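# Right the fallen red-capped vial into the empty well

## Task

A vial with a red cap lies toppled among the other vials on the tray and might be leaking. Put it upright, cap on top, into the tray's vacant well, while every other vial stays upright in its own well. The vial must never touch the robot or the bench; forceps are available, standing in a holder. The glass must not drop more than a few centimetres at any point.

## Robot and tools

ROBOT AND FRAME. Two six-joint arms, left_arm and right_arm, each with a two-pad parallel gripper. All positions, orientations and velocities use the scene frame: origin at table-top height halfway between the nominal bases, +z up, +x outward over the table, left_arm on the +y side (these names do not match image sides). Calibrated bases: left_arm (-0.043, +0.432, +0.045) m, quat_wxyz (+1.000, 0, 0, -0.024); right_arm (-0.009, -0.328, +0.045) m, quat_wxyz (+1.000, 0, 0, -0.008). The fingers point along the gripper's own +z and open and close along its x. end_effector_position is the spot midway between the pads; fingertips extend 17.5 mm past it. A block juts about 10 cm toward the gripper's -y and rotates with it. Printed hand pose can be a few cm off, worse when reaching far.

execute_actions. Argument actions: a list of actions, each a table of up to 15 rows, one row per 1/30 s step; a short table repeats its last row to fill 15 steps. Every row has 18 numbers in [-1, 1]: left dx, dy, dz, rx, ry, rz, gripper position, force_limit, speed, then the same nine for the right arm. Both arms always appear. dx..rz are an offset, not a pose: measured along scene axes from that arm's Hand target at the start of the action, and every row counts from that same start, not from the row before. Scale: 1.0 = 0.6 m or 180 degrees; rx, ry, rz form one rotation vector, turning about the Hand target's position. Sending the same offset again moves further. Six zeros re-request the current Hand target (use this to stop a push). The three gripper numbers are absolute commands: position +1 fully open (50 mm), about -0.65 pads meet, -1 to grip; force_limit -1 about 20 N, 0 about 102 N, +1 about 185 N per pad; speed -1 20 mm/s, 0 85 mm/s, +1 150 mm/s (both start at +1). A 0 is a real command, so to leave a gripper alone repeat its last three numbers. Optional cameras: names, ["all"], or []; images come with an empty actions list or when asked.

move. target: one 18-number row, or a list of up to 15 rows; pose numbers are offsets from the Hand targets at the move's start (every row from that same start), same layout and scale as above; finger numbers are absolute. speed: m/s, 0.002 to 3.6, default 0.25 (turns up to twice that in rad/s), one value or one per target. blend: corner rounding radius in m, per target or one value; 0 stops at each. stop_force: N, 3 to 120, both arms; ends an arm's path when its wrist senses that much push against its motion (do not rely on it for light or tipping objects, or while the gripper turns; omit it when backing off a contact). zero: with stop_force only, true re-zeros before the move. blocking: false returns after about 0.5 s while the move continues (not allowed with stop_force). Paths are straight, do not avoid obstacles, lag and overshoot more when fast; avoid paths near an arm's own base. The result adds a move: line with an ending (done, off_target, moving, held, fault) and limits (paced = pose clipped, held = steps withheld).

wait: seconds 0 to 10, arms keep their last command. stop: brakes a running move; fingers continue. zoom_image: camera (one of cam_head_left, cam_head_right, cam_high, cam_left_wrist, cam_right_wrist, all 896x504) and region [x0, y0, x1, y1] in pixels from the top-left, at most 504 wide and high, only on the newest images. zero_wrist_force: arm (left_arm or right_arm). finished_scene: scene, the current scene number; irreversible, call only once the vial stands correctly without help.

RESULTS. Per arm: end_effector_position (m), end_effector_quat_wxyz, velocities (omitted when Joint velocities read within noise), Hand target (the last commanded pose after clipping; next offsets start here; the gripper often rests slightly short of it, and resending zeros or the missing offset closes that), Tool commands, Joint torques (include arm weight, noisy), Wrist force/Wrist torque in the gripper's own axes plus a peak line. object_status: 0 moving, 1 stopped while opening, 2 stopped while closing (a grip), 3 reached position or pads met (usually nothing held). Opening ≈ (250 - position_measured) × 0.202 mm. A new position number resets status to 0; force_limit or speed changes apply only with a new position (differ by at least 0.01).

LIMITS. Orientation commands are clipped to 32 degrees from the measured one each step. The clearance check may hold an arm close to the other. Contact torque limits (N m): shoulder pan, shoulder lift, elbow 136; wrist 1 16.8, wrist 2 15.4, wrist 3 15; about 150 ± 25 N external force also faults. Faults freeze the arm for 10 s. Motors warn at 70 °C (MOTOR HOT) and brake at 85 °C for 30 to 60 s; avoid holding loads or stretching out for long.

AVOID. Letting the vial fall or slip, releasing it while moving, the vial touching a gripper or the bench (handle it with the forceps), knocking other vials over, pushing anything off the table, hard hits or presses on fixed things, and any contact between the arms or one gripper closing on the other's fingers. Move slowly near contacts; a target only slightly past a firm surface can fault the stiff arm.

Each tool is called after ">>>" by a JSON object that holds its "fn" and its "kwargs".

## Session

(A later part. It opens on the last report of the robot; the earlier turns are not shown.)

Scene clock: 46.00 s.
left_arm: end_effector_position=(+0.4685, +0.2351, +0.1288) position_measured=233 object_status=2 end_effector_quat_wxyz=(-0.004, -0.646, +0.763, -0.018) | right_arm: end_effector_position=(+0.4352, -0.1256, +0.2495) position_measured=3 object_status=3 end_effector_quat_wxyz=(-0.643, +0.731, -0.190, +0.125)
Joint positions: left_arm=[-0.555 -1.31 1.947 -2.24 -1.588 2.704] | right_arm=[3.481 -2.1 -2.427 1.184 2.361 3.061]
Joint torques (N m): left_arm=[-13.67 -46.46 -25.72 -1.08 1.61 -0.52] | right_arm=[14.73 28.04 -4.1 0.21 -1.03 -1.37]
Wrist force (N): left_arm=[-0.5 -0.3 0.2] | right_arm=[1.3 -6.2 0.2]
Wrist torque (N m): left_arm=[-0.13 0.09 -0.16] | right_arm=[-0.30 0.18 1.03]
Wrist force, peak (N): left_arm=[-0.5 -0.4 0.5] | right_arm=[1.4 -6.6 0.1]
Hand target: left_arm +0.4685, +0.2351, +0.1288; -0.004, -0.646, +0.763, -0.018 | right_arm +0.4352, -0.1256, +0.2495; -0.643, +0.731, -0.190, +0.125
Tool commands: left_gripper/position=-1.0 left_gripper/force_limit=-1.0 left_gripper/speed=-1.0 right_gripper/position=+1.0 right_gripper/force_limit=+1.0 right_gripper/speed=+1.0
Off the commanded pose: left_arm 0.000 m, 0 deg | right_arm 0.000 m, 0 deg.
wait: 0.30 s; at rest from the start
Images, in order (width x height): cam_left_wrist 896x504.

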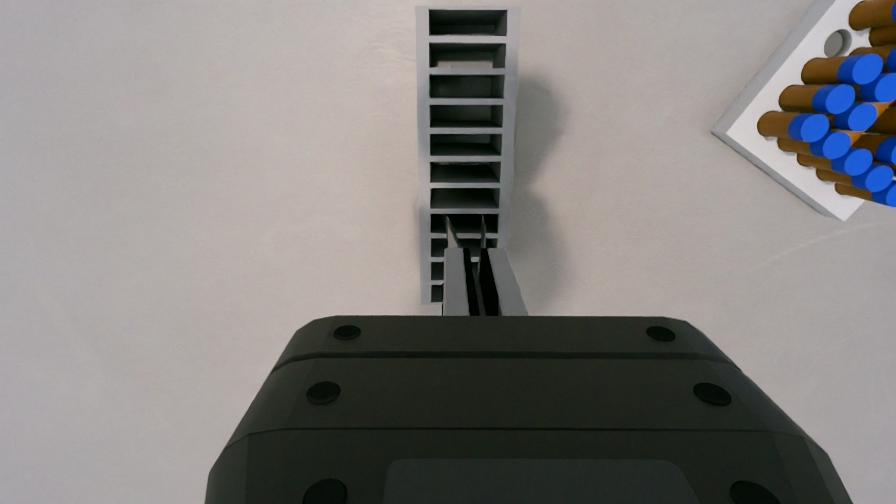

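>>> {"fn": "move", "kwargs": {"target": [[0,0,0, 0,0,0, 0.2,1,0, 0,0,0,0,0,0,1,1,1],[0.0002,-0.0003,-0.01, 0,0,0, 0.2,1,0, 0,0,0,0,0,0,1,1,1],[0.0002,-0.0003,-0.01, 0,0,0, -0.36,-1,0, 0,0,0,0,0,0,1,1,1]], "speed": 0.03, "cameras": ["cam_left_wrist","cam_right_wrist"]}}

>>> {"fn": "zoom_image", "kwargs": {"camera": "cam_left_wrist", "region": [420, 190, 520, 320]}}

>>> {"fn": "zoom_image", "kwargs": {"camera": "cam_right_wrist", "region": [310, 200, 410, 290]}}

Scene clock: 48.50 s.
left_arm: end_effector_position=(+0.4686, +0.2350, +0.1228) position_measured=206 object_status=3 end_effector_quat_wxyz=(-0.004, -0.646, +0.763, -0.018) | right_arm: end_effector_position=(+0.4352, -0.1256, +0.2495) position_measured=3 object_status=3 end_effector_quat_wxyz=(-0.643, +0.731, -0.190, +0.125)
Joint positions: left_arm=[-0.555 -1.301 1.953 -2.256 -1.588 2.704] | right_arm=[3.481 -2.1 -2.427 1.184 2.361 3.061]
Joint torques (N m): left_arm=[-12.75 -46.44 -25.99 -0.9 1.53 -1.44] | right_arm=[14.98 28.52 -3.73 0.29 -0.8 -1.31]
Wrist force (N): left_arm=[-0.3 -0.4 0.2] | right_arm=[1.3 -6.7 0.2]
Wrist torque (N m): left_arm=[-0.15 0.07 -0.16] | right_arm=[-0.38 0.17 1.03]
Wrist force, peak (N): left_arm=[-0.5 -0.5 0.8] | right_arm=[1.4 -6.7 0.2]
Hand target: left_arm +0.4686, +0.2350, +0.1228; -0.004, -0.646, +0.763, -0.018 | right_arm +0.4352, -0.1256, +0.2495; -0.643, +0.731, -0.190, +0.125
Off the commanded pose: left_arm 0.000 m, 0 deg | right_arm 0.000 m, 0 deg.
move: done
Images, in order (width x height): cam_left_wrist 896x504, cam_right_wrist 896x504.

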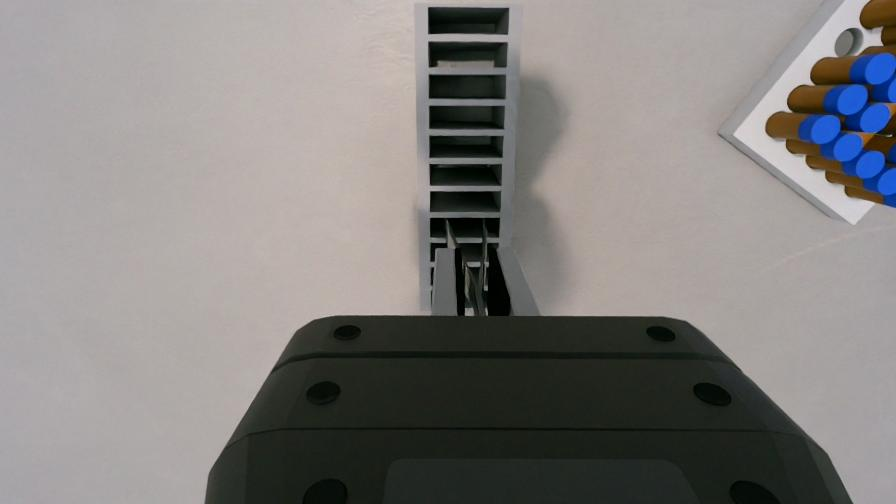

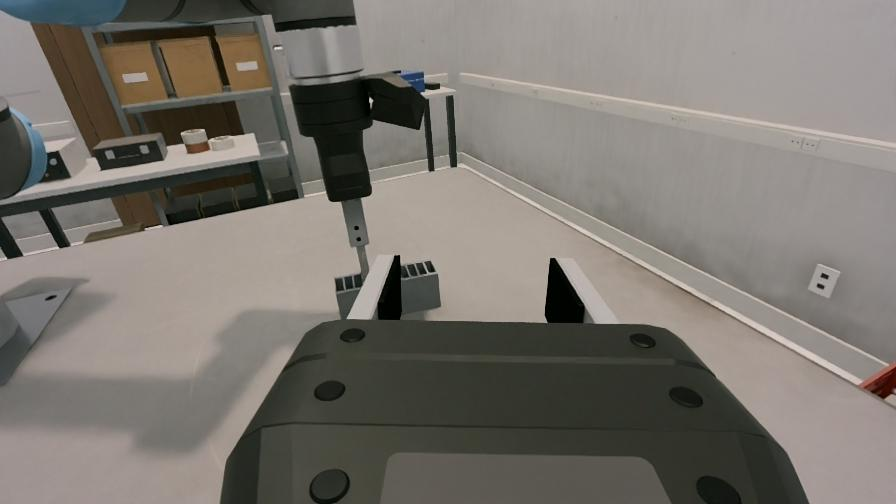

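Scaled by 3.877 from the camera's 896x504 image, which has a finer 1280x720 frame.

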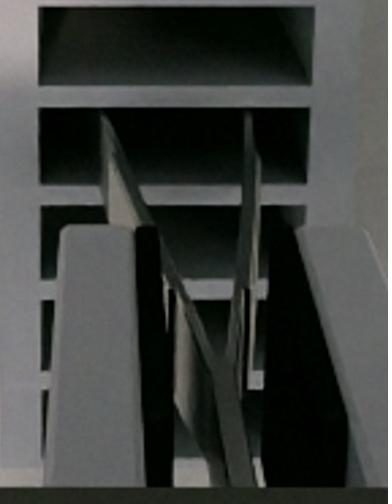

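Scaled by 5.040 from the camera's 896x504 image, which has a finer 1280x720 frame.

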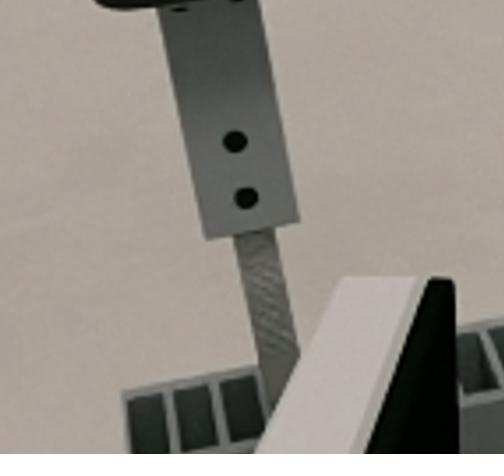

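>>> {"fn": "move", "kwargs": {"target": [0,0,0, 0,0,0, -1,-1,-1, 0,0,0,0,0,0,1,1,1], "speed": 0.03, "cameras": ["cam_left_wrist"]}}

>>> {"fn": "zoom_image", "kwargs": {"camera": "cam_left_wrist", "region": [420, 190, 520, 320]}}

Scene clock: 49.30 s.
left_arm: end_effector_position=(+0.4686, +0.2350, +0.1228) position_measured=228 object_status=2 end_effector_quat_wxyz=(-0.004, -0.646, +0.763, -0.018) | right_arm: end_effector_position=(+0.4352, -0.1256, +0.2495) position_measured=3 object_status=3 end_effector_quat_wxyz=(-0.643, +0.731, -0.190, +0.125)
Joint positions: left_arm=[-0.555 -1.301 1.953 -2.256 -1.588 2.704] | right_arm=[3.481 -2.1 -2.427 1.184 2.361 3.061]
Joint torques (N m): left_arm=[-12.44 -43.48 -24.62 -1.11 1.56 -1.3] | right_arm=[14.59 28.25 -2.97 0.26 -0.98 -1.45]
Wrist force (N): left_arm=[-0.3 -0.3 -2.2] | right_arm=[1.7 -6.1 0.2]
Wrist torque (N m): left_arm=[-0.14 0.08 -0.16] | right_arm=[-0.28 0.12 1.03]
Wrist force, peak (N): left_arm=[-0.4 -0.4 -2.6] | right_arm=[1.7 -6.6 0.2]
Hand target: left_arm +0.4686, +0.2350, +0.1228; -0.004, -0.646, +0.763, -0.018 | right_arm +0.4352, -0.1256, +0.2495; -0.643, +0.731, -0.190, +0.125
Off the commanded pose: left_arm 0.000 m, 0 deg | right_arm 0.000 m, 0 deg.
move: done
Images, in order (width x height): cam_left_wrist 896x504.

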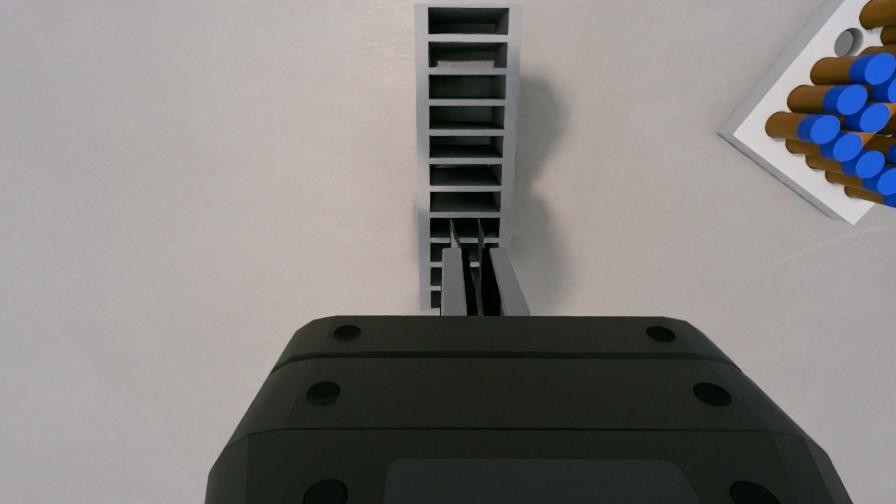

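Scaled by 3.877 from the camera's 896x504 image, which has a finer 1280x720 frame.

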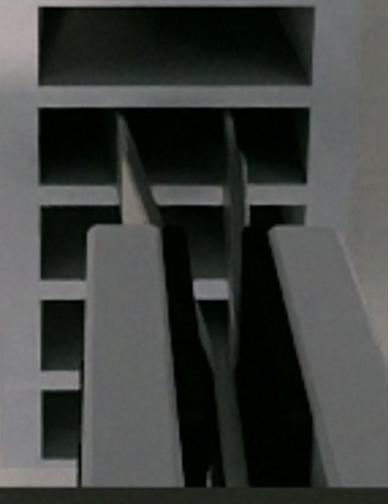

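>>> {"fn": "move", "kwargs": {"target": [[0,0,0, 0,0,0, 0.2,1,0, 0,0,0,0,0,0,1,1,1],[0.0001,-0.0003,-0.0083, 0,0,0, 0.2,1,0, 0,0,0,0,0,0,1,1,1],[0.0001,-0.0003,-0.0083, 0,0,0, -0.36,-1,0, 0,0,0,0,0,0,1,1,1]], "speed": 0.03, "cameras": ["cam_left_wrist","cam_right_wrist"]}}

>>> {"fn": "zoom_image", "kwargs": {"camera": "cam_left_wrist", "region": [420, 190, 520, 320]}}

>>> {"fn": "zoom_image", "kwargs": {"camera": "cam_right_wrist", "region": [310, 200, 410, 290]}}

Scene clock: 51.23 s.
left_arm: end_effector_position=(+0.4687, +0.2348, +0.1178) position_measured=206 object_status=3 end_effector_quat_wxyz=(-0.004, -0.646, +0.763, -0.018) | right_arm: end_effector_position=(+0.4352, -0.1256, +0.2495) position_measured=3 object_status=3 end_effector_quat_wxyz=(-0.643, +0.731, -0.190, +0.125)
Joint positions: left_arm=[-0.555 -1.293 1.958 -2.269 -1.588 2.703] | right_arm=[3.481 -2.1 -2.427 1.184 2.361 3.061]
Joint torques (N m): left_arm=[-12.91 -46.97 -26.23 -0.85 1.5 -1.05] | right_arm=[15.32 28.02 -3.43 0.38 -0.97 -1.5]
Wrist force (N): left_arm=[-0.3 -0.3 0.5] | right_arm=[1.4 -6.2 0.3]
Wrist torque (N m): left_arm=[-0.13 0.05 -0.16] | right_arm=[-0.31 0.16 1.03]
Wrist force, peak (N): left_arm=[-0.3 -0.1 -2.4] | right_arm=[1.6 -6.5 0.1]
Hand target: left_arm +0.4687, +0.2348, +0.1178; -0.004, -0.646, +0.763, -0.018 | right_arm +0.4352, -0.1256, +0.2495; -0.643, +0.731, -0.190, +0.125
Off the commanded pose: left_arm 0.000 m, 0 deg | right_arm 0.000 m, 0 deg.
move: done
Images, in order (width x height): cam_left_wrist 896x504, cam_right_wrist 896x504.

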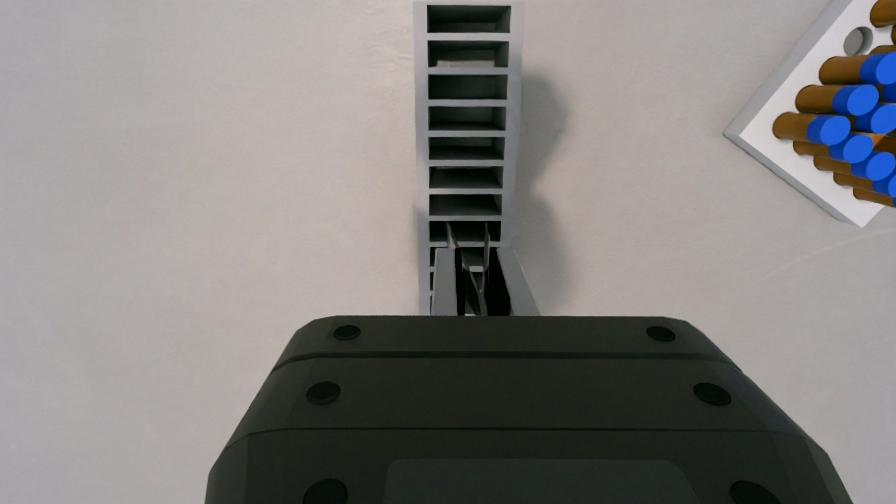

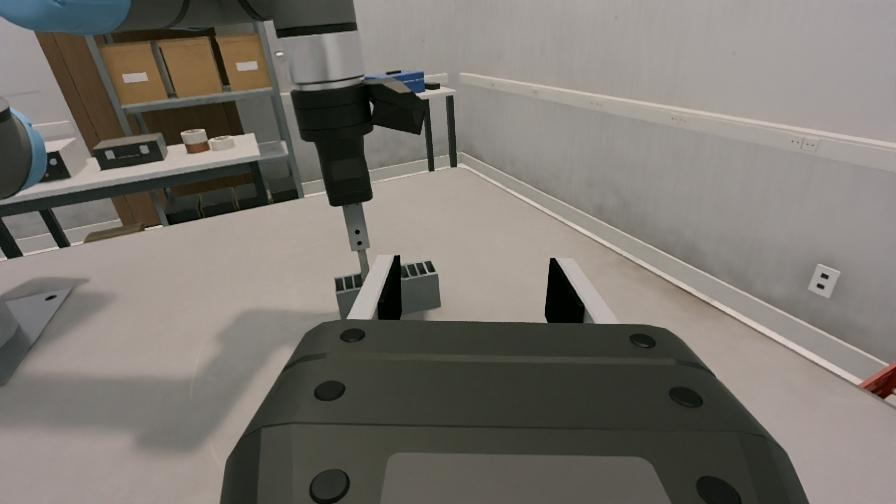

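Scaled by 3.877 from the camera's 896x504 image, which has a finer 1280x720 frame.

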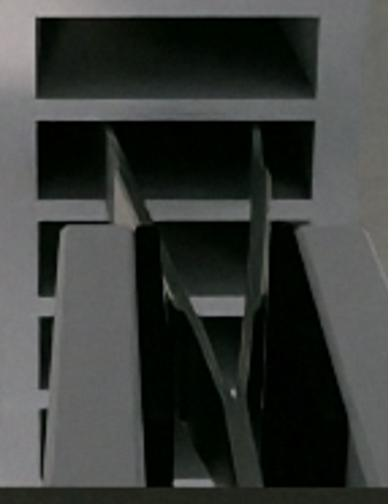

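Scaled by 5.040 from the camera's 896x504 image, which has a finer 1280x720 frame.

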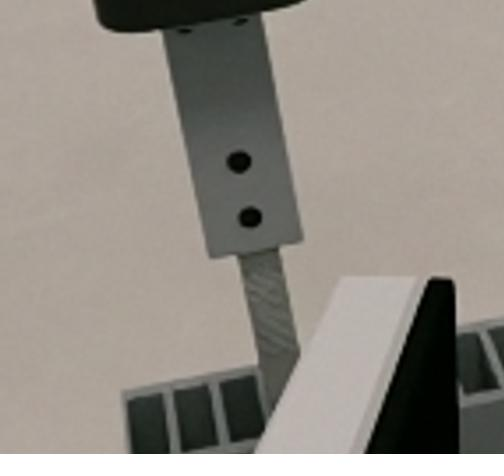

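>>> {"fn": "move", "kwargs": {"target": [0,0,0, 0,0,0, -1,-1,-1, 0,0,0,0,0,0,1,1,1], "speed": 0.03, "cameras": ["cam_left_wrist"]}}

>>> {"fn": "zoom_image", "kwargs": {"camera": "cam_left_wrist", "region": [420, 190, 520, 320]}}

Scene clock: 51.83 s.
left_arm: end_effector_position=(+0.4687, +0.2348, +0.1178) position_measured=225 object_status=2 end_effector_quat_wxyz=(-0.004, -0.646, +0.763, -0.018) | right_arm: end_effector_position=(+0.4352, -0.1256, +0.2495) position_measured=3 object_status=3 end_effector_quat_wxyz=(-0.643, +0.731, -0.190, +0.125)
Joint positions: left_arm=[-0.555 -1.293 1.958 -2.269 -1.588 2.703] | right_arm=[3.481 -2.1 -2.427 1.184 2.361 3.061]
Joint torques (N m): left_arm=[-12.52 -43.71 -23.12 -1.24 1.54 -1.18] | right_arm=[14.81 29.51 -3.46 0.15 -0.84 -1.53]
Wrist force (N): left_arm=[-1.1 -0.2 -0.3] | right_arm=[1.6 -6.2 0.5]
Wrist torque (N m): left_arm=[-0.12 0.00 -0.16] | right_arm=[-0.30 0.13 1.04]
Wrist force, peak (N): left_arm=[-0.5 -0.2 -2.7] | right_arm=[1.6 -6.6 0.2]
Hand target: left_arm +0.4687, +0.2348, +0.1178; -0.004, -0.646, +0.763, -0.018 | right_arm +0.4352, -0.1256, +0.2495; -0.643, +0.731, -0.190, +0.125
Off the commanded pose: left_arm 0.000 m, 0 deg | right_arm 0.000 m, 0 deg.
move: done
Images, in order (width x height): cam_left_wrist 896x504.

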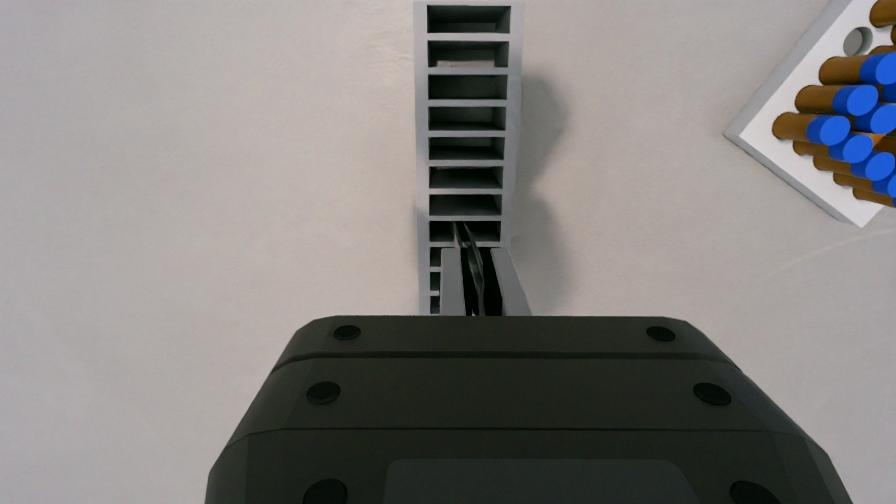

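Scaled by 3.877 from the camera's 896x504 image, which has a finer 1280x720 frame.

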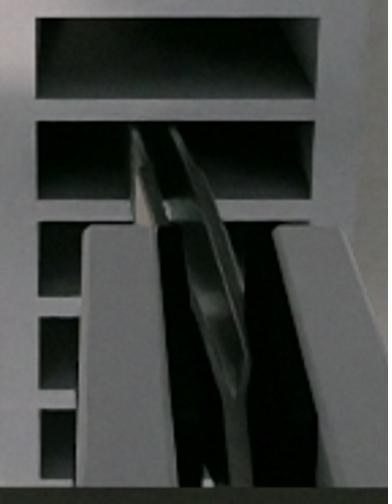

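>>> {"fn": "move", "kwargs": {"target": [[0,0,0, 0,0,0, 0.2,1,0, 0,0,0,0,0,0,1,1,1],[0.0001,-0.0002,-0.0055, 0,0,0, 0.2,1,0, 0,0,0,0,0,0,1,1,1],[0.0001,-0.0002,-0.0055, 0,0,0, -0.36,-1,0, 0,0,0,0,0,0,1,1,1]], "speed": 0.03, "cameras": ["cam_left_wrist","cam_right_wrist"]}}

>>> {"fn": "zoom_image", "kwargs": {"camera": "cam_left_wrist", "region": [420, 190, 520, 320]}}

>>> {"fn": "zoom_image", "kwargs": {"camera": "cam_right_wrist", "region": [310, 200, 410, 290]}}

Scene clock: 53.90 s.
left_arm: end_effector_position=(+0.4687, +0.2347, +0.1145) position_measured=206 object_status=3 end_effector_quat_wxyz=(-0.004, -0.646, +0.763, -0.018) | right_arm: end_effector_position=(+0.4352, -0.1256, +0.2495) position_measured=3 object_status=3 end_effector_quat_wxyz=(-0.643, +0.731, -0.190, +0.125)
Joint positions: left_arm=[-0.555 -1.287 1.961 -2.278 -1.588 2.703] | right_arm=[3.481 -2.1 -2.427 1.184 2.361 3.061]
Joint torques (N m): left_arm=[-13.57 -43.03 -25.42 -0.98 1.43 -1.52] | right_arm=[14.52 30.31 -3.3 0.36 -0.98 -1.51]
Wrist force (N): left_arm=[-0.3 -0.4 0.6] | right_arm=[1.4 -6.2 0.3]
Wrist torque (N m): left_arm=[-0.15 0.06 -0.16] | right_arm=[-0.30 0.16 1.05]
Wrist force, peak (N): left_arm=[-1.2 -0.4 -0.6] | right_arm=[1.6 -6.7 0.2]
Hand target: left_arm +0.4687, +0.2347, +0.1145; -0.004, -0.646, +0.763, -0.018 | right_arm +0.4352, -0.1256, +0.2495; -0.643, +0.731, -0.190, +0.125
Off the commanded pose: left_arm 0.000 m, 0 deg | right_arm 0.000 m, 0 deg.
move: done
Images, in order (width x height): cam_left_wrist 896x504, cam_right_wrist 896x504.

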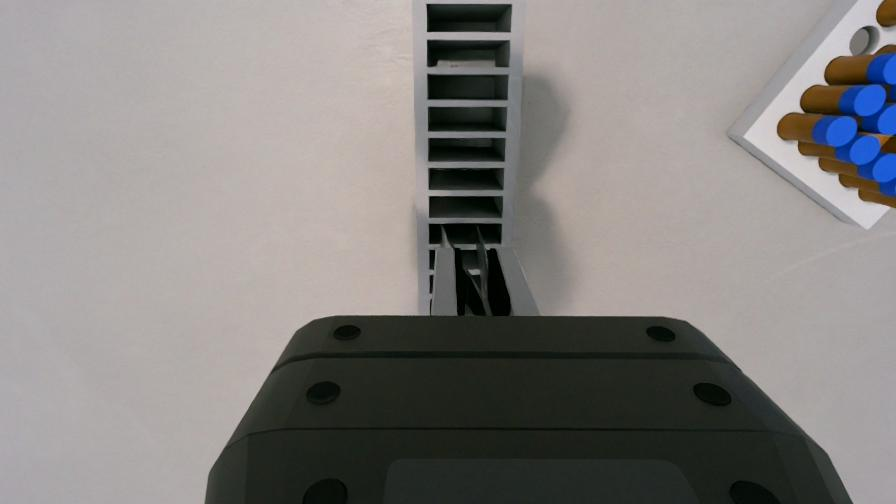

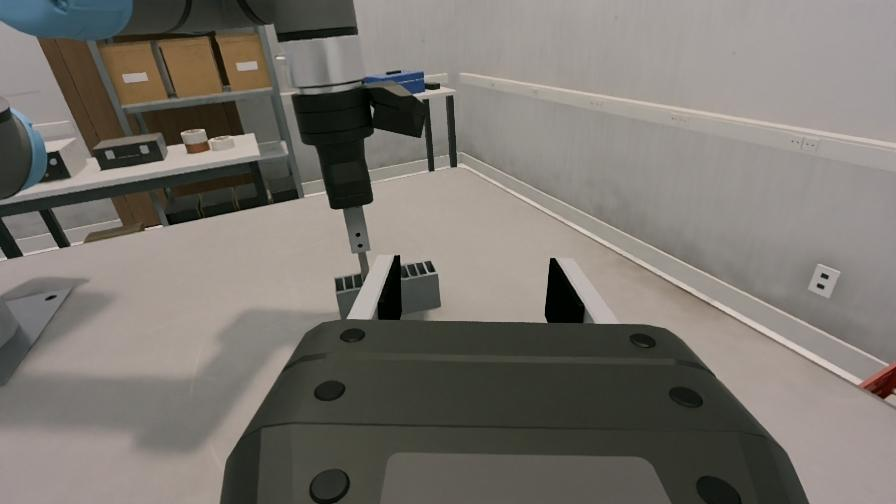

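Scaled by 3.877 from the camera's 896x504 image, which has a finer 1280x720 frame.

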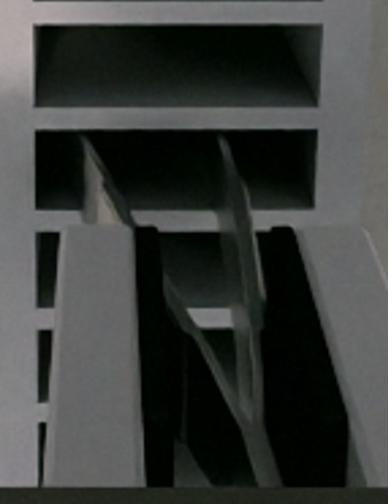

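Scaled by 5.040 from the camera's 896x504 image, which has a finer 1280x720 frame.

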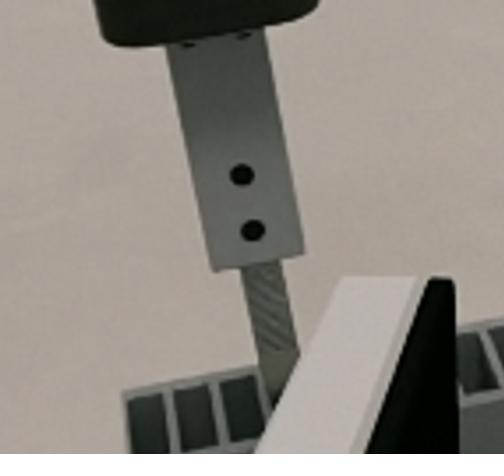

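>>> {"fn": "move", "kwargs": {"target": [0,0,0, 0,0,0, -1,-1,-1, 0,0,0,0,0,0,1,1,1], "speed": 0.03, "cameras": ["cam_left_wrist"]}}

>>> {"fn": "zoom_image", "kwargs": {"camera": "cam_left_wrist", "region": [420, 190, 520, 320]}}

Scene clock: 54.57 s.
left_arm: end_effector_position=(+0.4687, +0.2347, +0.1145) position_measured=224 object_status=2 end_effector_quat_wxyz=(-0.004, -0.646, +0.763, -0.018) | right_arm: end_effector_position=(+0.4352, -0.1256, +0.2495) position_measured=3 object_status=3 end_effector_quat_wxyz=(-0.643, +0.731, -0.190, +0.125)
Joint positions: left_arm=[-0.555 -1.287 1.961 -2.278 -1.588 2.703] | right_arm=[3.481 -2.1 -2.427 1.184 2.361 3.061]
Joint torques (N m): left_arm=[-12.85 -46.87 -25.73 -1.15 1.53 -1.22] | right_arm=[14.35 29.92 -3.95 0.3 -1 -1.53]
Wrist force (N): left_arm=[-0.8 -0.2 0.0] | right_arm=[1.5 -6.4 0.2]
Wrist torque (N m): left_arm=[-0.11 0.00 -0.17] | right_arm=[-0.34 0.15 1.04]
Wrist force, peak (N): left_arm=[-1.1 -0.4 -0.4] | right_arm=[1.7 -6.5 0.3]
Hand target: left_arm +0.4687, +0.2347, +0.1145; -0.004, -0.646, +0.763, -0.018 | right_arm +0.4352, -0.1256, +0.2495; -0.643, +0.731, -0.190, +0.125
Off the commanded pose: left_arm 0.000 m, 0 deg | right_arm 0.000 m, 0 deg.
move: done
Images, in order (width x height): cam_left_wrist 896x504.

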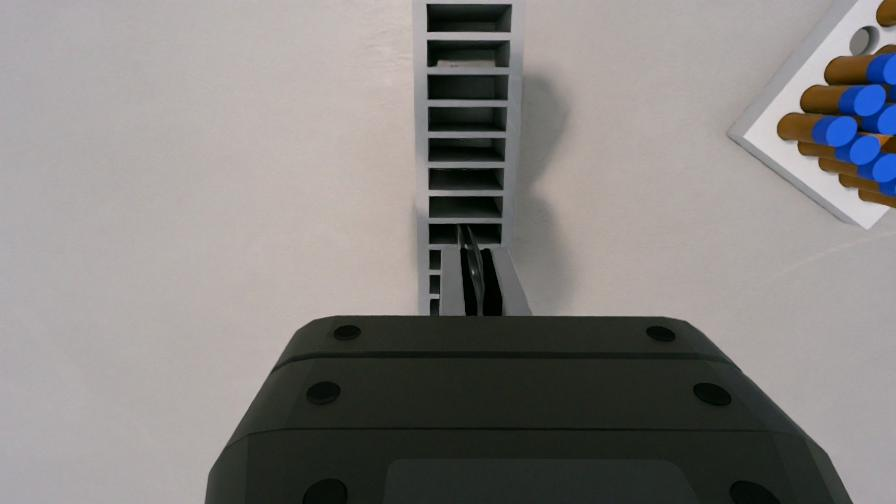

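Scaled by 3.877 from the camera's 896x504 image, which has a finer 1280x720 frame.

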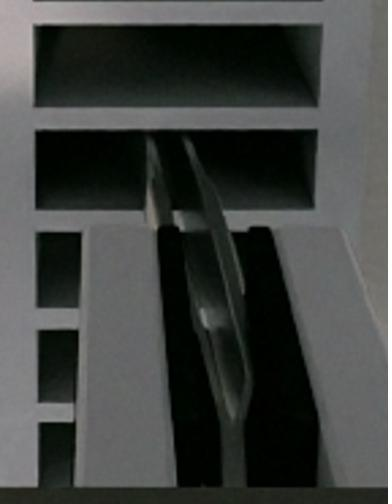

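>>> {"fn": "move", "kwargs": {"target": [[-0.0008,0.0015,0.05, 0,0,0, -1,-1,-1, 0,0,0,0,0,0,1,1,1],[-0.004,0.0075,0.26, 0,0,0, -1,-1,-1, 0,0,0,0,0,0,1,1,1]], "speed": [0.05,0.12], "cameras": ["cam_left_wrist","cam_right_wrist","cam_high"]}}

>>> {"fn": "zoom_image", "kwargs": {"camera": "cam_left_wrist", "region": [400, 150, 550, 320]}}

>>> {"fn": "zoom_image", "kwargs": {"camera": "cam_right_wrist", "region": [270, 80, 470, 280]}}

Scene clock: 57.03 s.
left_arm: end_effector_position=(+0.4663, +0.2392, +0.2705) position_measured=224 object_status=2 end_effector_quat_wxyz=(-0.004, -0.646, +0.763, -0.018) | right_arm: end_effector_position=(+0.4352, -0.1256, +0.2495) position_measured=3 object_status=3 end_effector_quat_wxyz=(-0.643, +0.731, -0.190, +0.125)
Joint positions: left_arm=[-0.551 -1.469 1.737 -1.871 -1.588 2.708] | right_arm=[3.481 -2.1 -2.427 1.184 2.361 3.061]
Joint torques (N m): left_arm=[8.32 -20.22 -30.2 -1.55 -1.62 0.83] | right_arm=[14.78 30.53 -3.63 0.36 -0.87 -1.52]
Wrist force (N): left_arm=[-0.4 -0.3 0.6] | right_arm=[1.2 -6.4 0.4]
Wrist torque (N m): left_arm=[-0.13 0.08 -0.16] | right_arm=[-0.33 0.19 1.04]
Wrist force, peak (N): left_arm=[-0.5 0.0 3.4] | right_arm=[1.6 -6.6 0.2]
Hand target: left_arm +0.4663, +0.2392, +0.2705; -0.004, -0.646, +0.763, -0.018 | right_arm +0.4352, -0.1256, +0.2495; -0.643, +0.731, -0.190, +0.125
Off the commanded pose: left_arm 0.000 m, 0 deg | right_arm 0.000 m, 0 deg.
move: done
Images, in order (width x height): cam_high 896x504, cam_left_wrist 896x504, cam_right_wrist 896x504.

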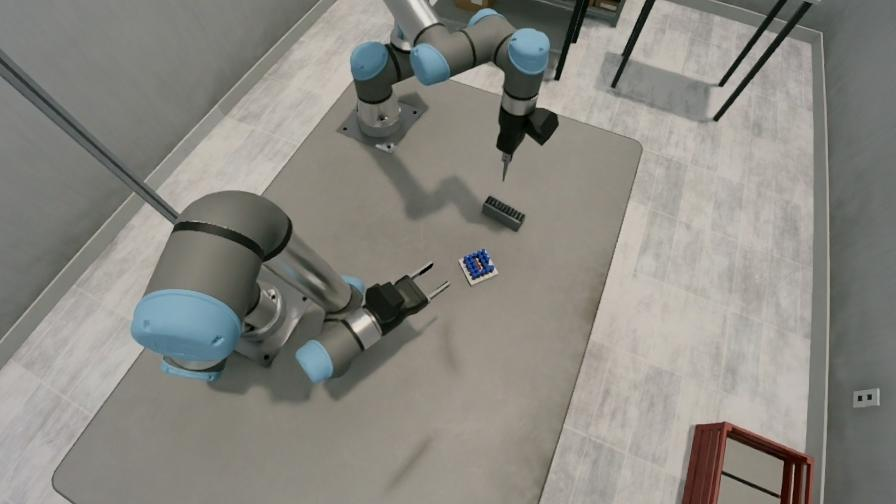

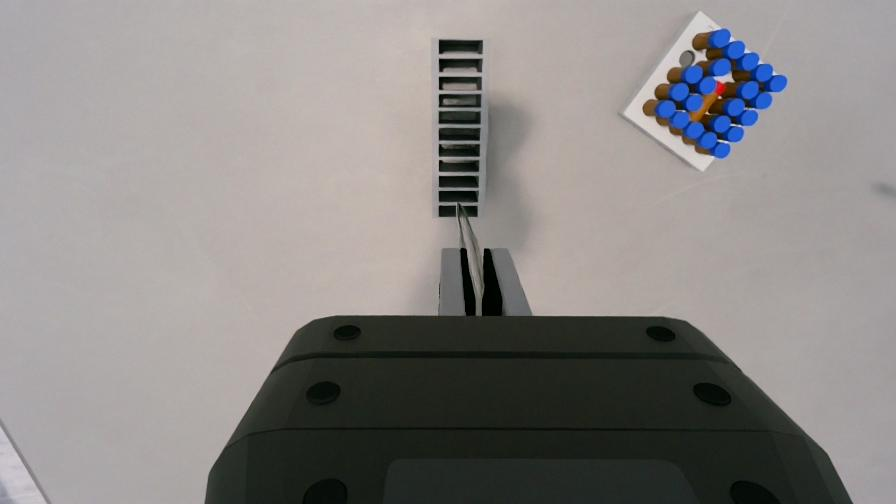

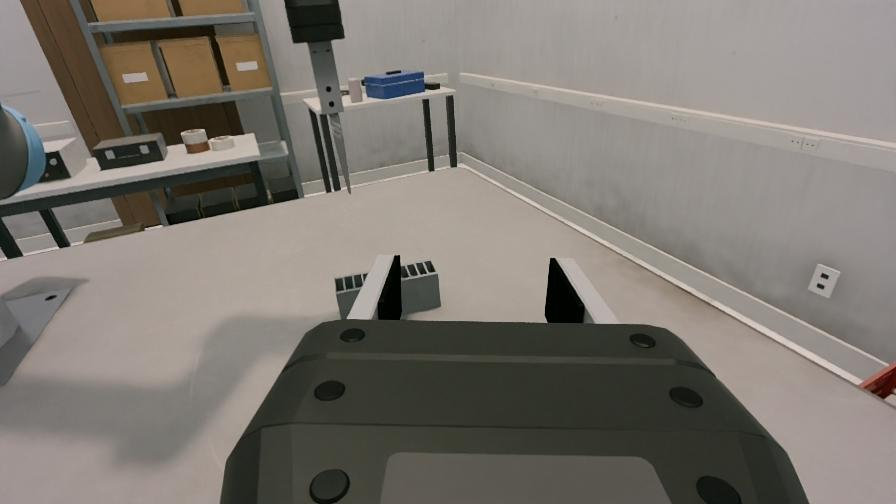

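Scaled by 2.965 from the camera's 896x504 image, which has a finer 1280x720 frame.

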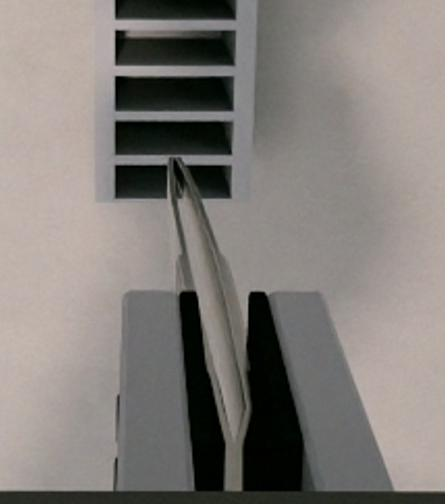

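Scaled by 2.520 from the camera's 896x504 image, which has a finer 1280x720 frame.

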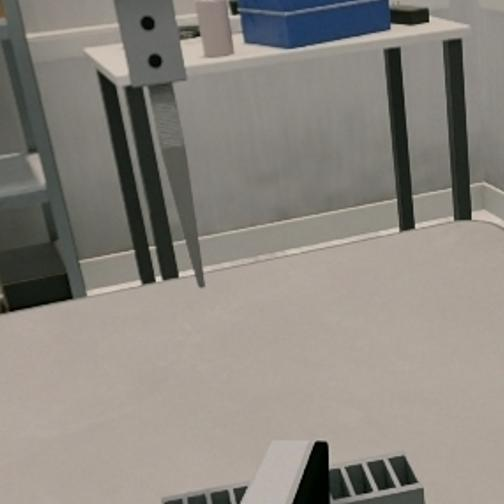

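>>> {"fn": "move", "kwargs": {"target": [[0,0,0, 0,0,0, -1,-1,-1, 0,0.0243,-0.1992,0,0,0,1,1,1],[0.08,-0.335,-0.035, 0,0,-0.192, -1,-1,-1, 0,0.0243,-0.1992,0,0,0,1,1,1]], "speed": 0.15, "cameras": ["all"]}}

Scene clock: 61.17 s.
left_arm: end_effector_position=(+0.5142, +0.0381, +0.2494) position_measured=224 object_status=2 end_effector_quat_wxyz=(-0.009, -0.390, +0.921, -0.016) | right_arm: end_effector_position=(+0.4352, -0.1110, +0.1299) position_measured=3 object_status=3 end_effector_quat_wxyz=(-0.643, +0.731, -0.190, +0.125)
Joint positions: left_arm=[-0.751 -1.127 1.345 -1.812 -1.6 3.111] | right_arm=[3.526 -2.514 -2.345 1.525 2.317 3.073]
Joint torques (N m): left_arm=[13.7 -50.61 -29.06 -5.23 -1.19 0.68] | right_arm=[-14.08 26.57 -12.76 5.03 1.08 -1.46]
Wrist force (N): left_arm=[-0.4 -0.1 0.8] | right_arm=[1.9 -6.4 0.0]
Wrist torque (N m): left_arm=[-0.09 0.07 -0.16] | right_arm=[-0.35 0.10 1.03]
Wrist force, peak (N): left_arm=[-1.9 0.4 0.7] | right_arm=[1.8 -9.0 -0.3]
Hand target: left_arm +0.5143, +0.0382, +0.2495; -0.009, -0.390, +0.921, -0.016 | right_arm +0.4352, -0.1110, +0.1299; -0.643, +0.731, -0.190, +0.125
Off the commanded pose: left_arm 0.000 m, 0 deg | right_arm 0.000 m, 0 deg.
move: done

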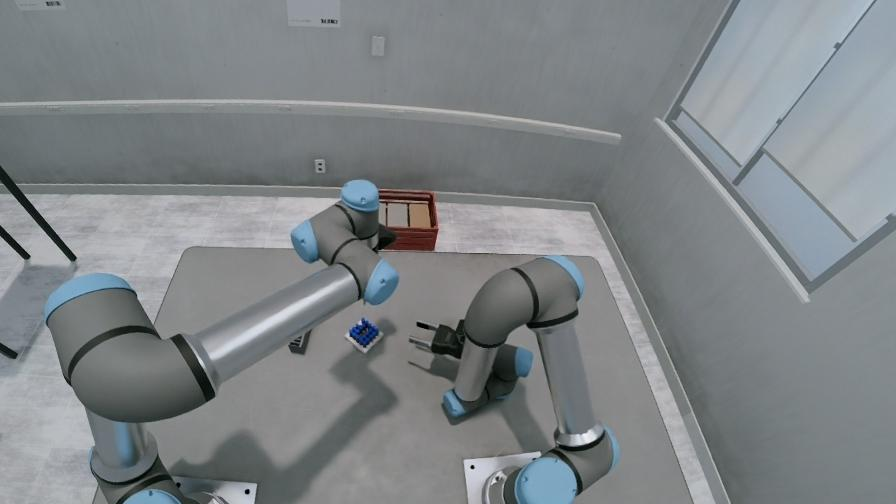

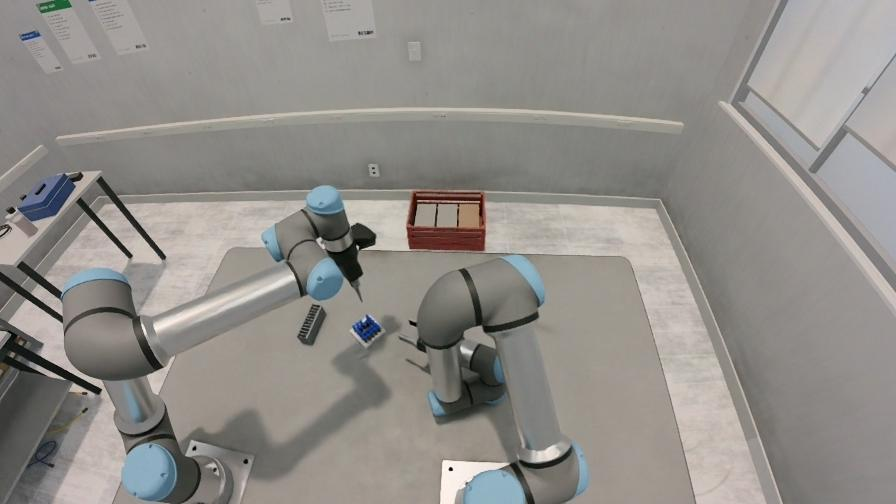

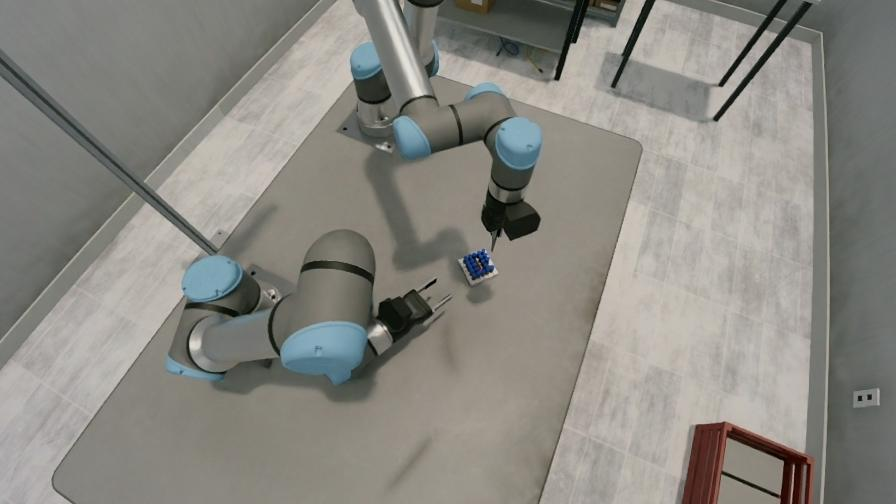

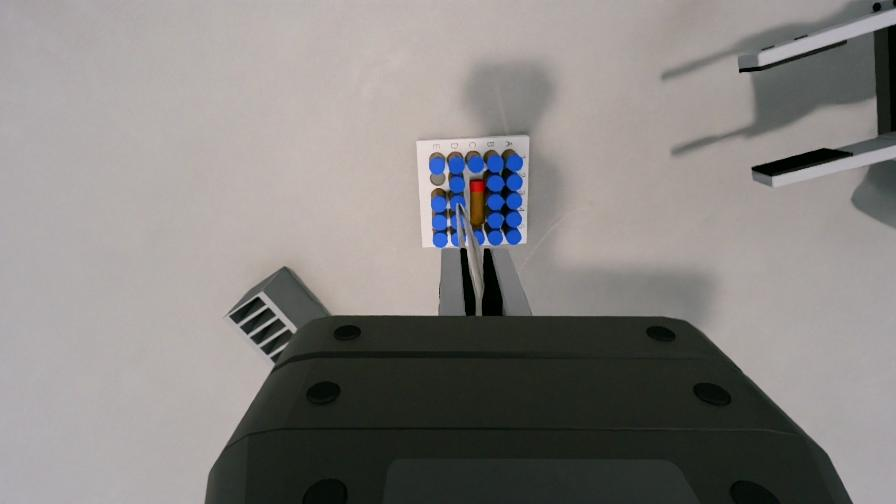

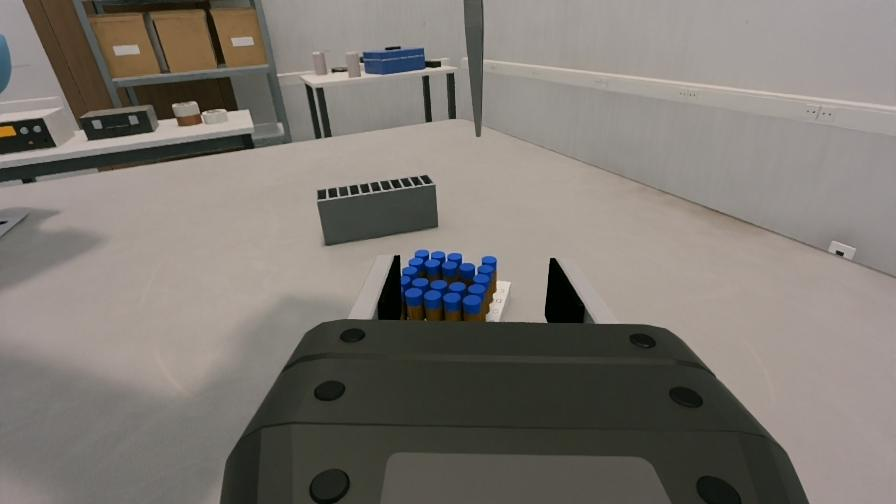

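>>> {"fn": "zoom_image", "kwargs": {"camera": "cam_left_wrist", "region": [400, 125, 545, 270]}}

>>> {"fn": "zoom_image", "kwargs": {"camera": "cam_right_wrist", "region": [380, 230, 530, 330]}}

Scaled by 3.476 from the camera's 896x504 image, which has a finer 1280x720 frame.

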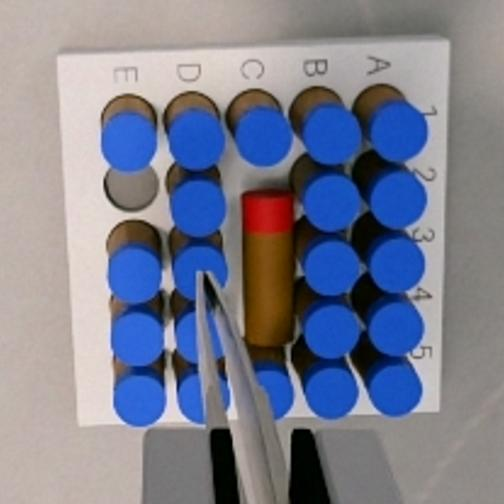

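Scaled by 3.360 from the camera's 896x504 image, which has a finer 1280x720 frame.

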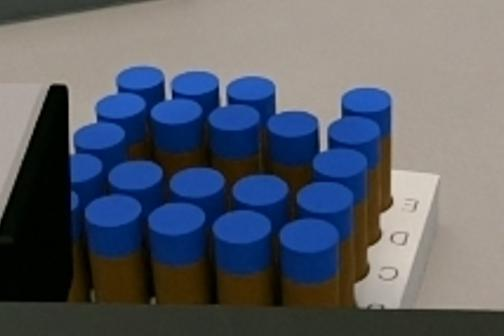

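>>> {"fn": "zoom_image", "kwargs": {"camera": "cam_left_wrist", "region": [412, 130, 472, 190]}}

>>> {"fn": "zoom_image", "kwargs": {"camera": "cam_left_wrist", "region": [470, 135, 535, 200]}}

Scaled by 8.400 from the camera's 896x504 image, which has a finer 1280x720 frame.

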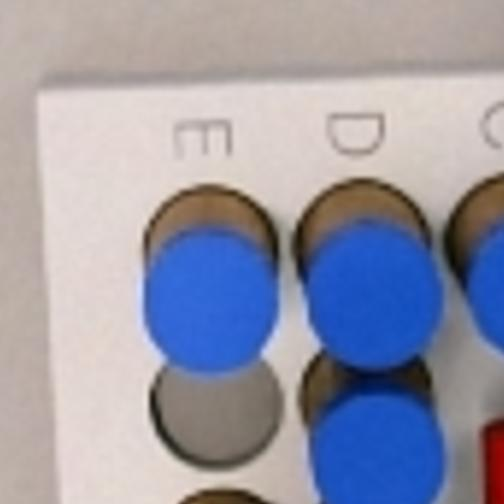

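Scaled by 7.754 from the camera's 896x504 image, which has a finer 1280x720 frame.

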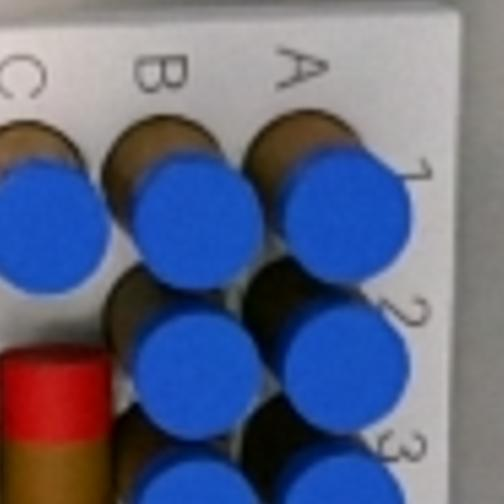

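>>> {"fn": "move", "kwargs": {"target": [-0.0128,-0.0377,-0.03, 0.0854,0.0838,0.0111, -1,-1,-1, 0,0,0,0,0,0,1,1,1], "speed": 0.12, "cameras": ["cam_left_wrist","cam_right_wrist"]}}

>>> {"fn": "zoom_image", "kwargs": {"camera": "cam_left_wrist", "region": [380, 100, 560, 320]}}

Scene clock: 68.63 s.
left_arm: end_effector_position=(+0.5066, +0.0154, +0.2315) position_measured=224 object_status=2 end_effector_quat_wxyz=(-0.077, -0.402, +0.899, +0.158) | right_arm: end_effector_position=(+0.4352, -0.1110, +0.1299) position_measured=3 object_status=3 end_effector_quat_wxyz=(-0.643, +0.731, -0.190, +0.125)
Joint positions: left_arm=[-0.776 -0.844 0.885 -1.261 -1.616 3.053] | right_arm=[3.526 -2.514 -2.345 1.525 2.317 3.073]
Joint torques (N m): left_arm=[8.96 -59.53 -30.53 -0.26 1.5 1.29] | right_arm=[-13.99 26.05 -13.03 4.49 1.15 -1.66]
Wrist force (N): left_arm=[-0.3 -0.9 1.1] | right_arm=[1.6 -6.3 -0.2]
Wrist torque (N m): left_arm=[-0.22 0.03 0.00] | right_arm=[-0.32 0.14 1.03]
Wrist force, peak (N): left_arm=[-0.1 -1.6 1.3] | right_arm=[1.8 -6.7 0.3]
Hand target: left_arm +0.5067, +0.0155, +0.2315; -0.077, -0.402, +0.898, +0.158 | right_arm +0.4352, -0.1110, +0.1299; -0.643, +0.731, -0.190, +0.125
Off the commanded pose: left_arm 0.000 m, 0 deg | right_arm 0.000 m, 0 deg.
move: done
Images, in order (width x height): cam_left_wrist 896x504, cam_right_wrist 896x504.

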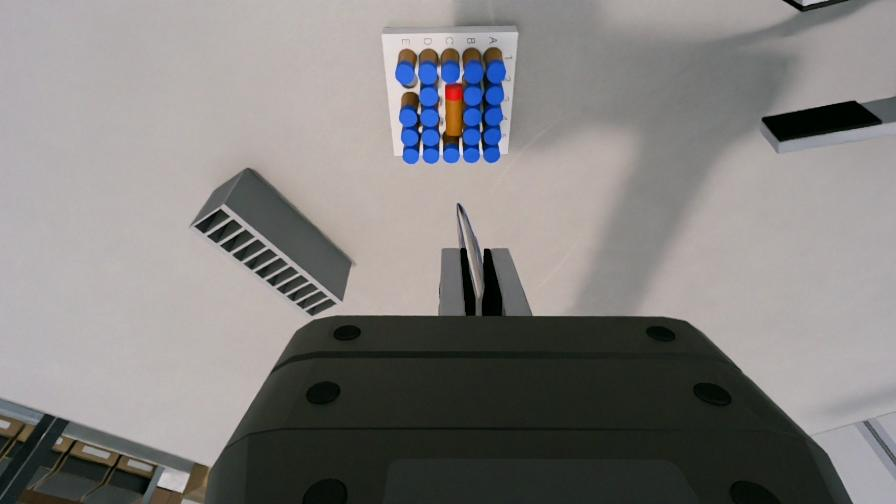

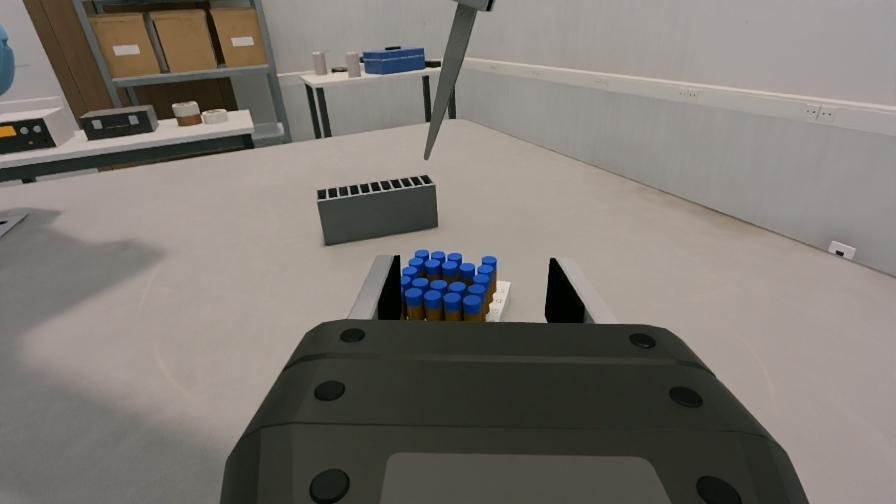

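Scaled by 2.291 from the camera's 896x504 image, which has a finer 1280x720 frame.

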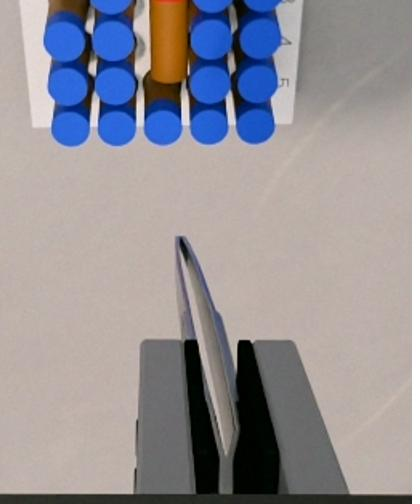

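>>> {"fn": "zoom_image", "kwargs": {"camera": "cam_left_wrist", "region": [375, 20, 525, 170]}}

Scaled by 3.360 from the camera's 896x504 image, which has a finer 1280x720 frame.

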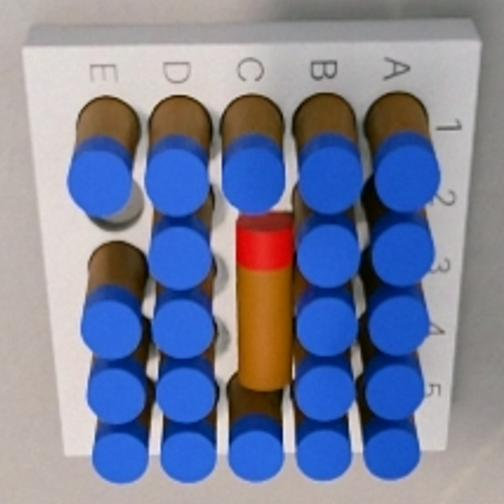

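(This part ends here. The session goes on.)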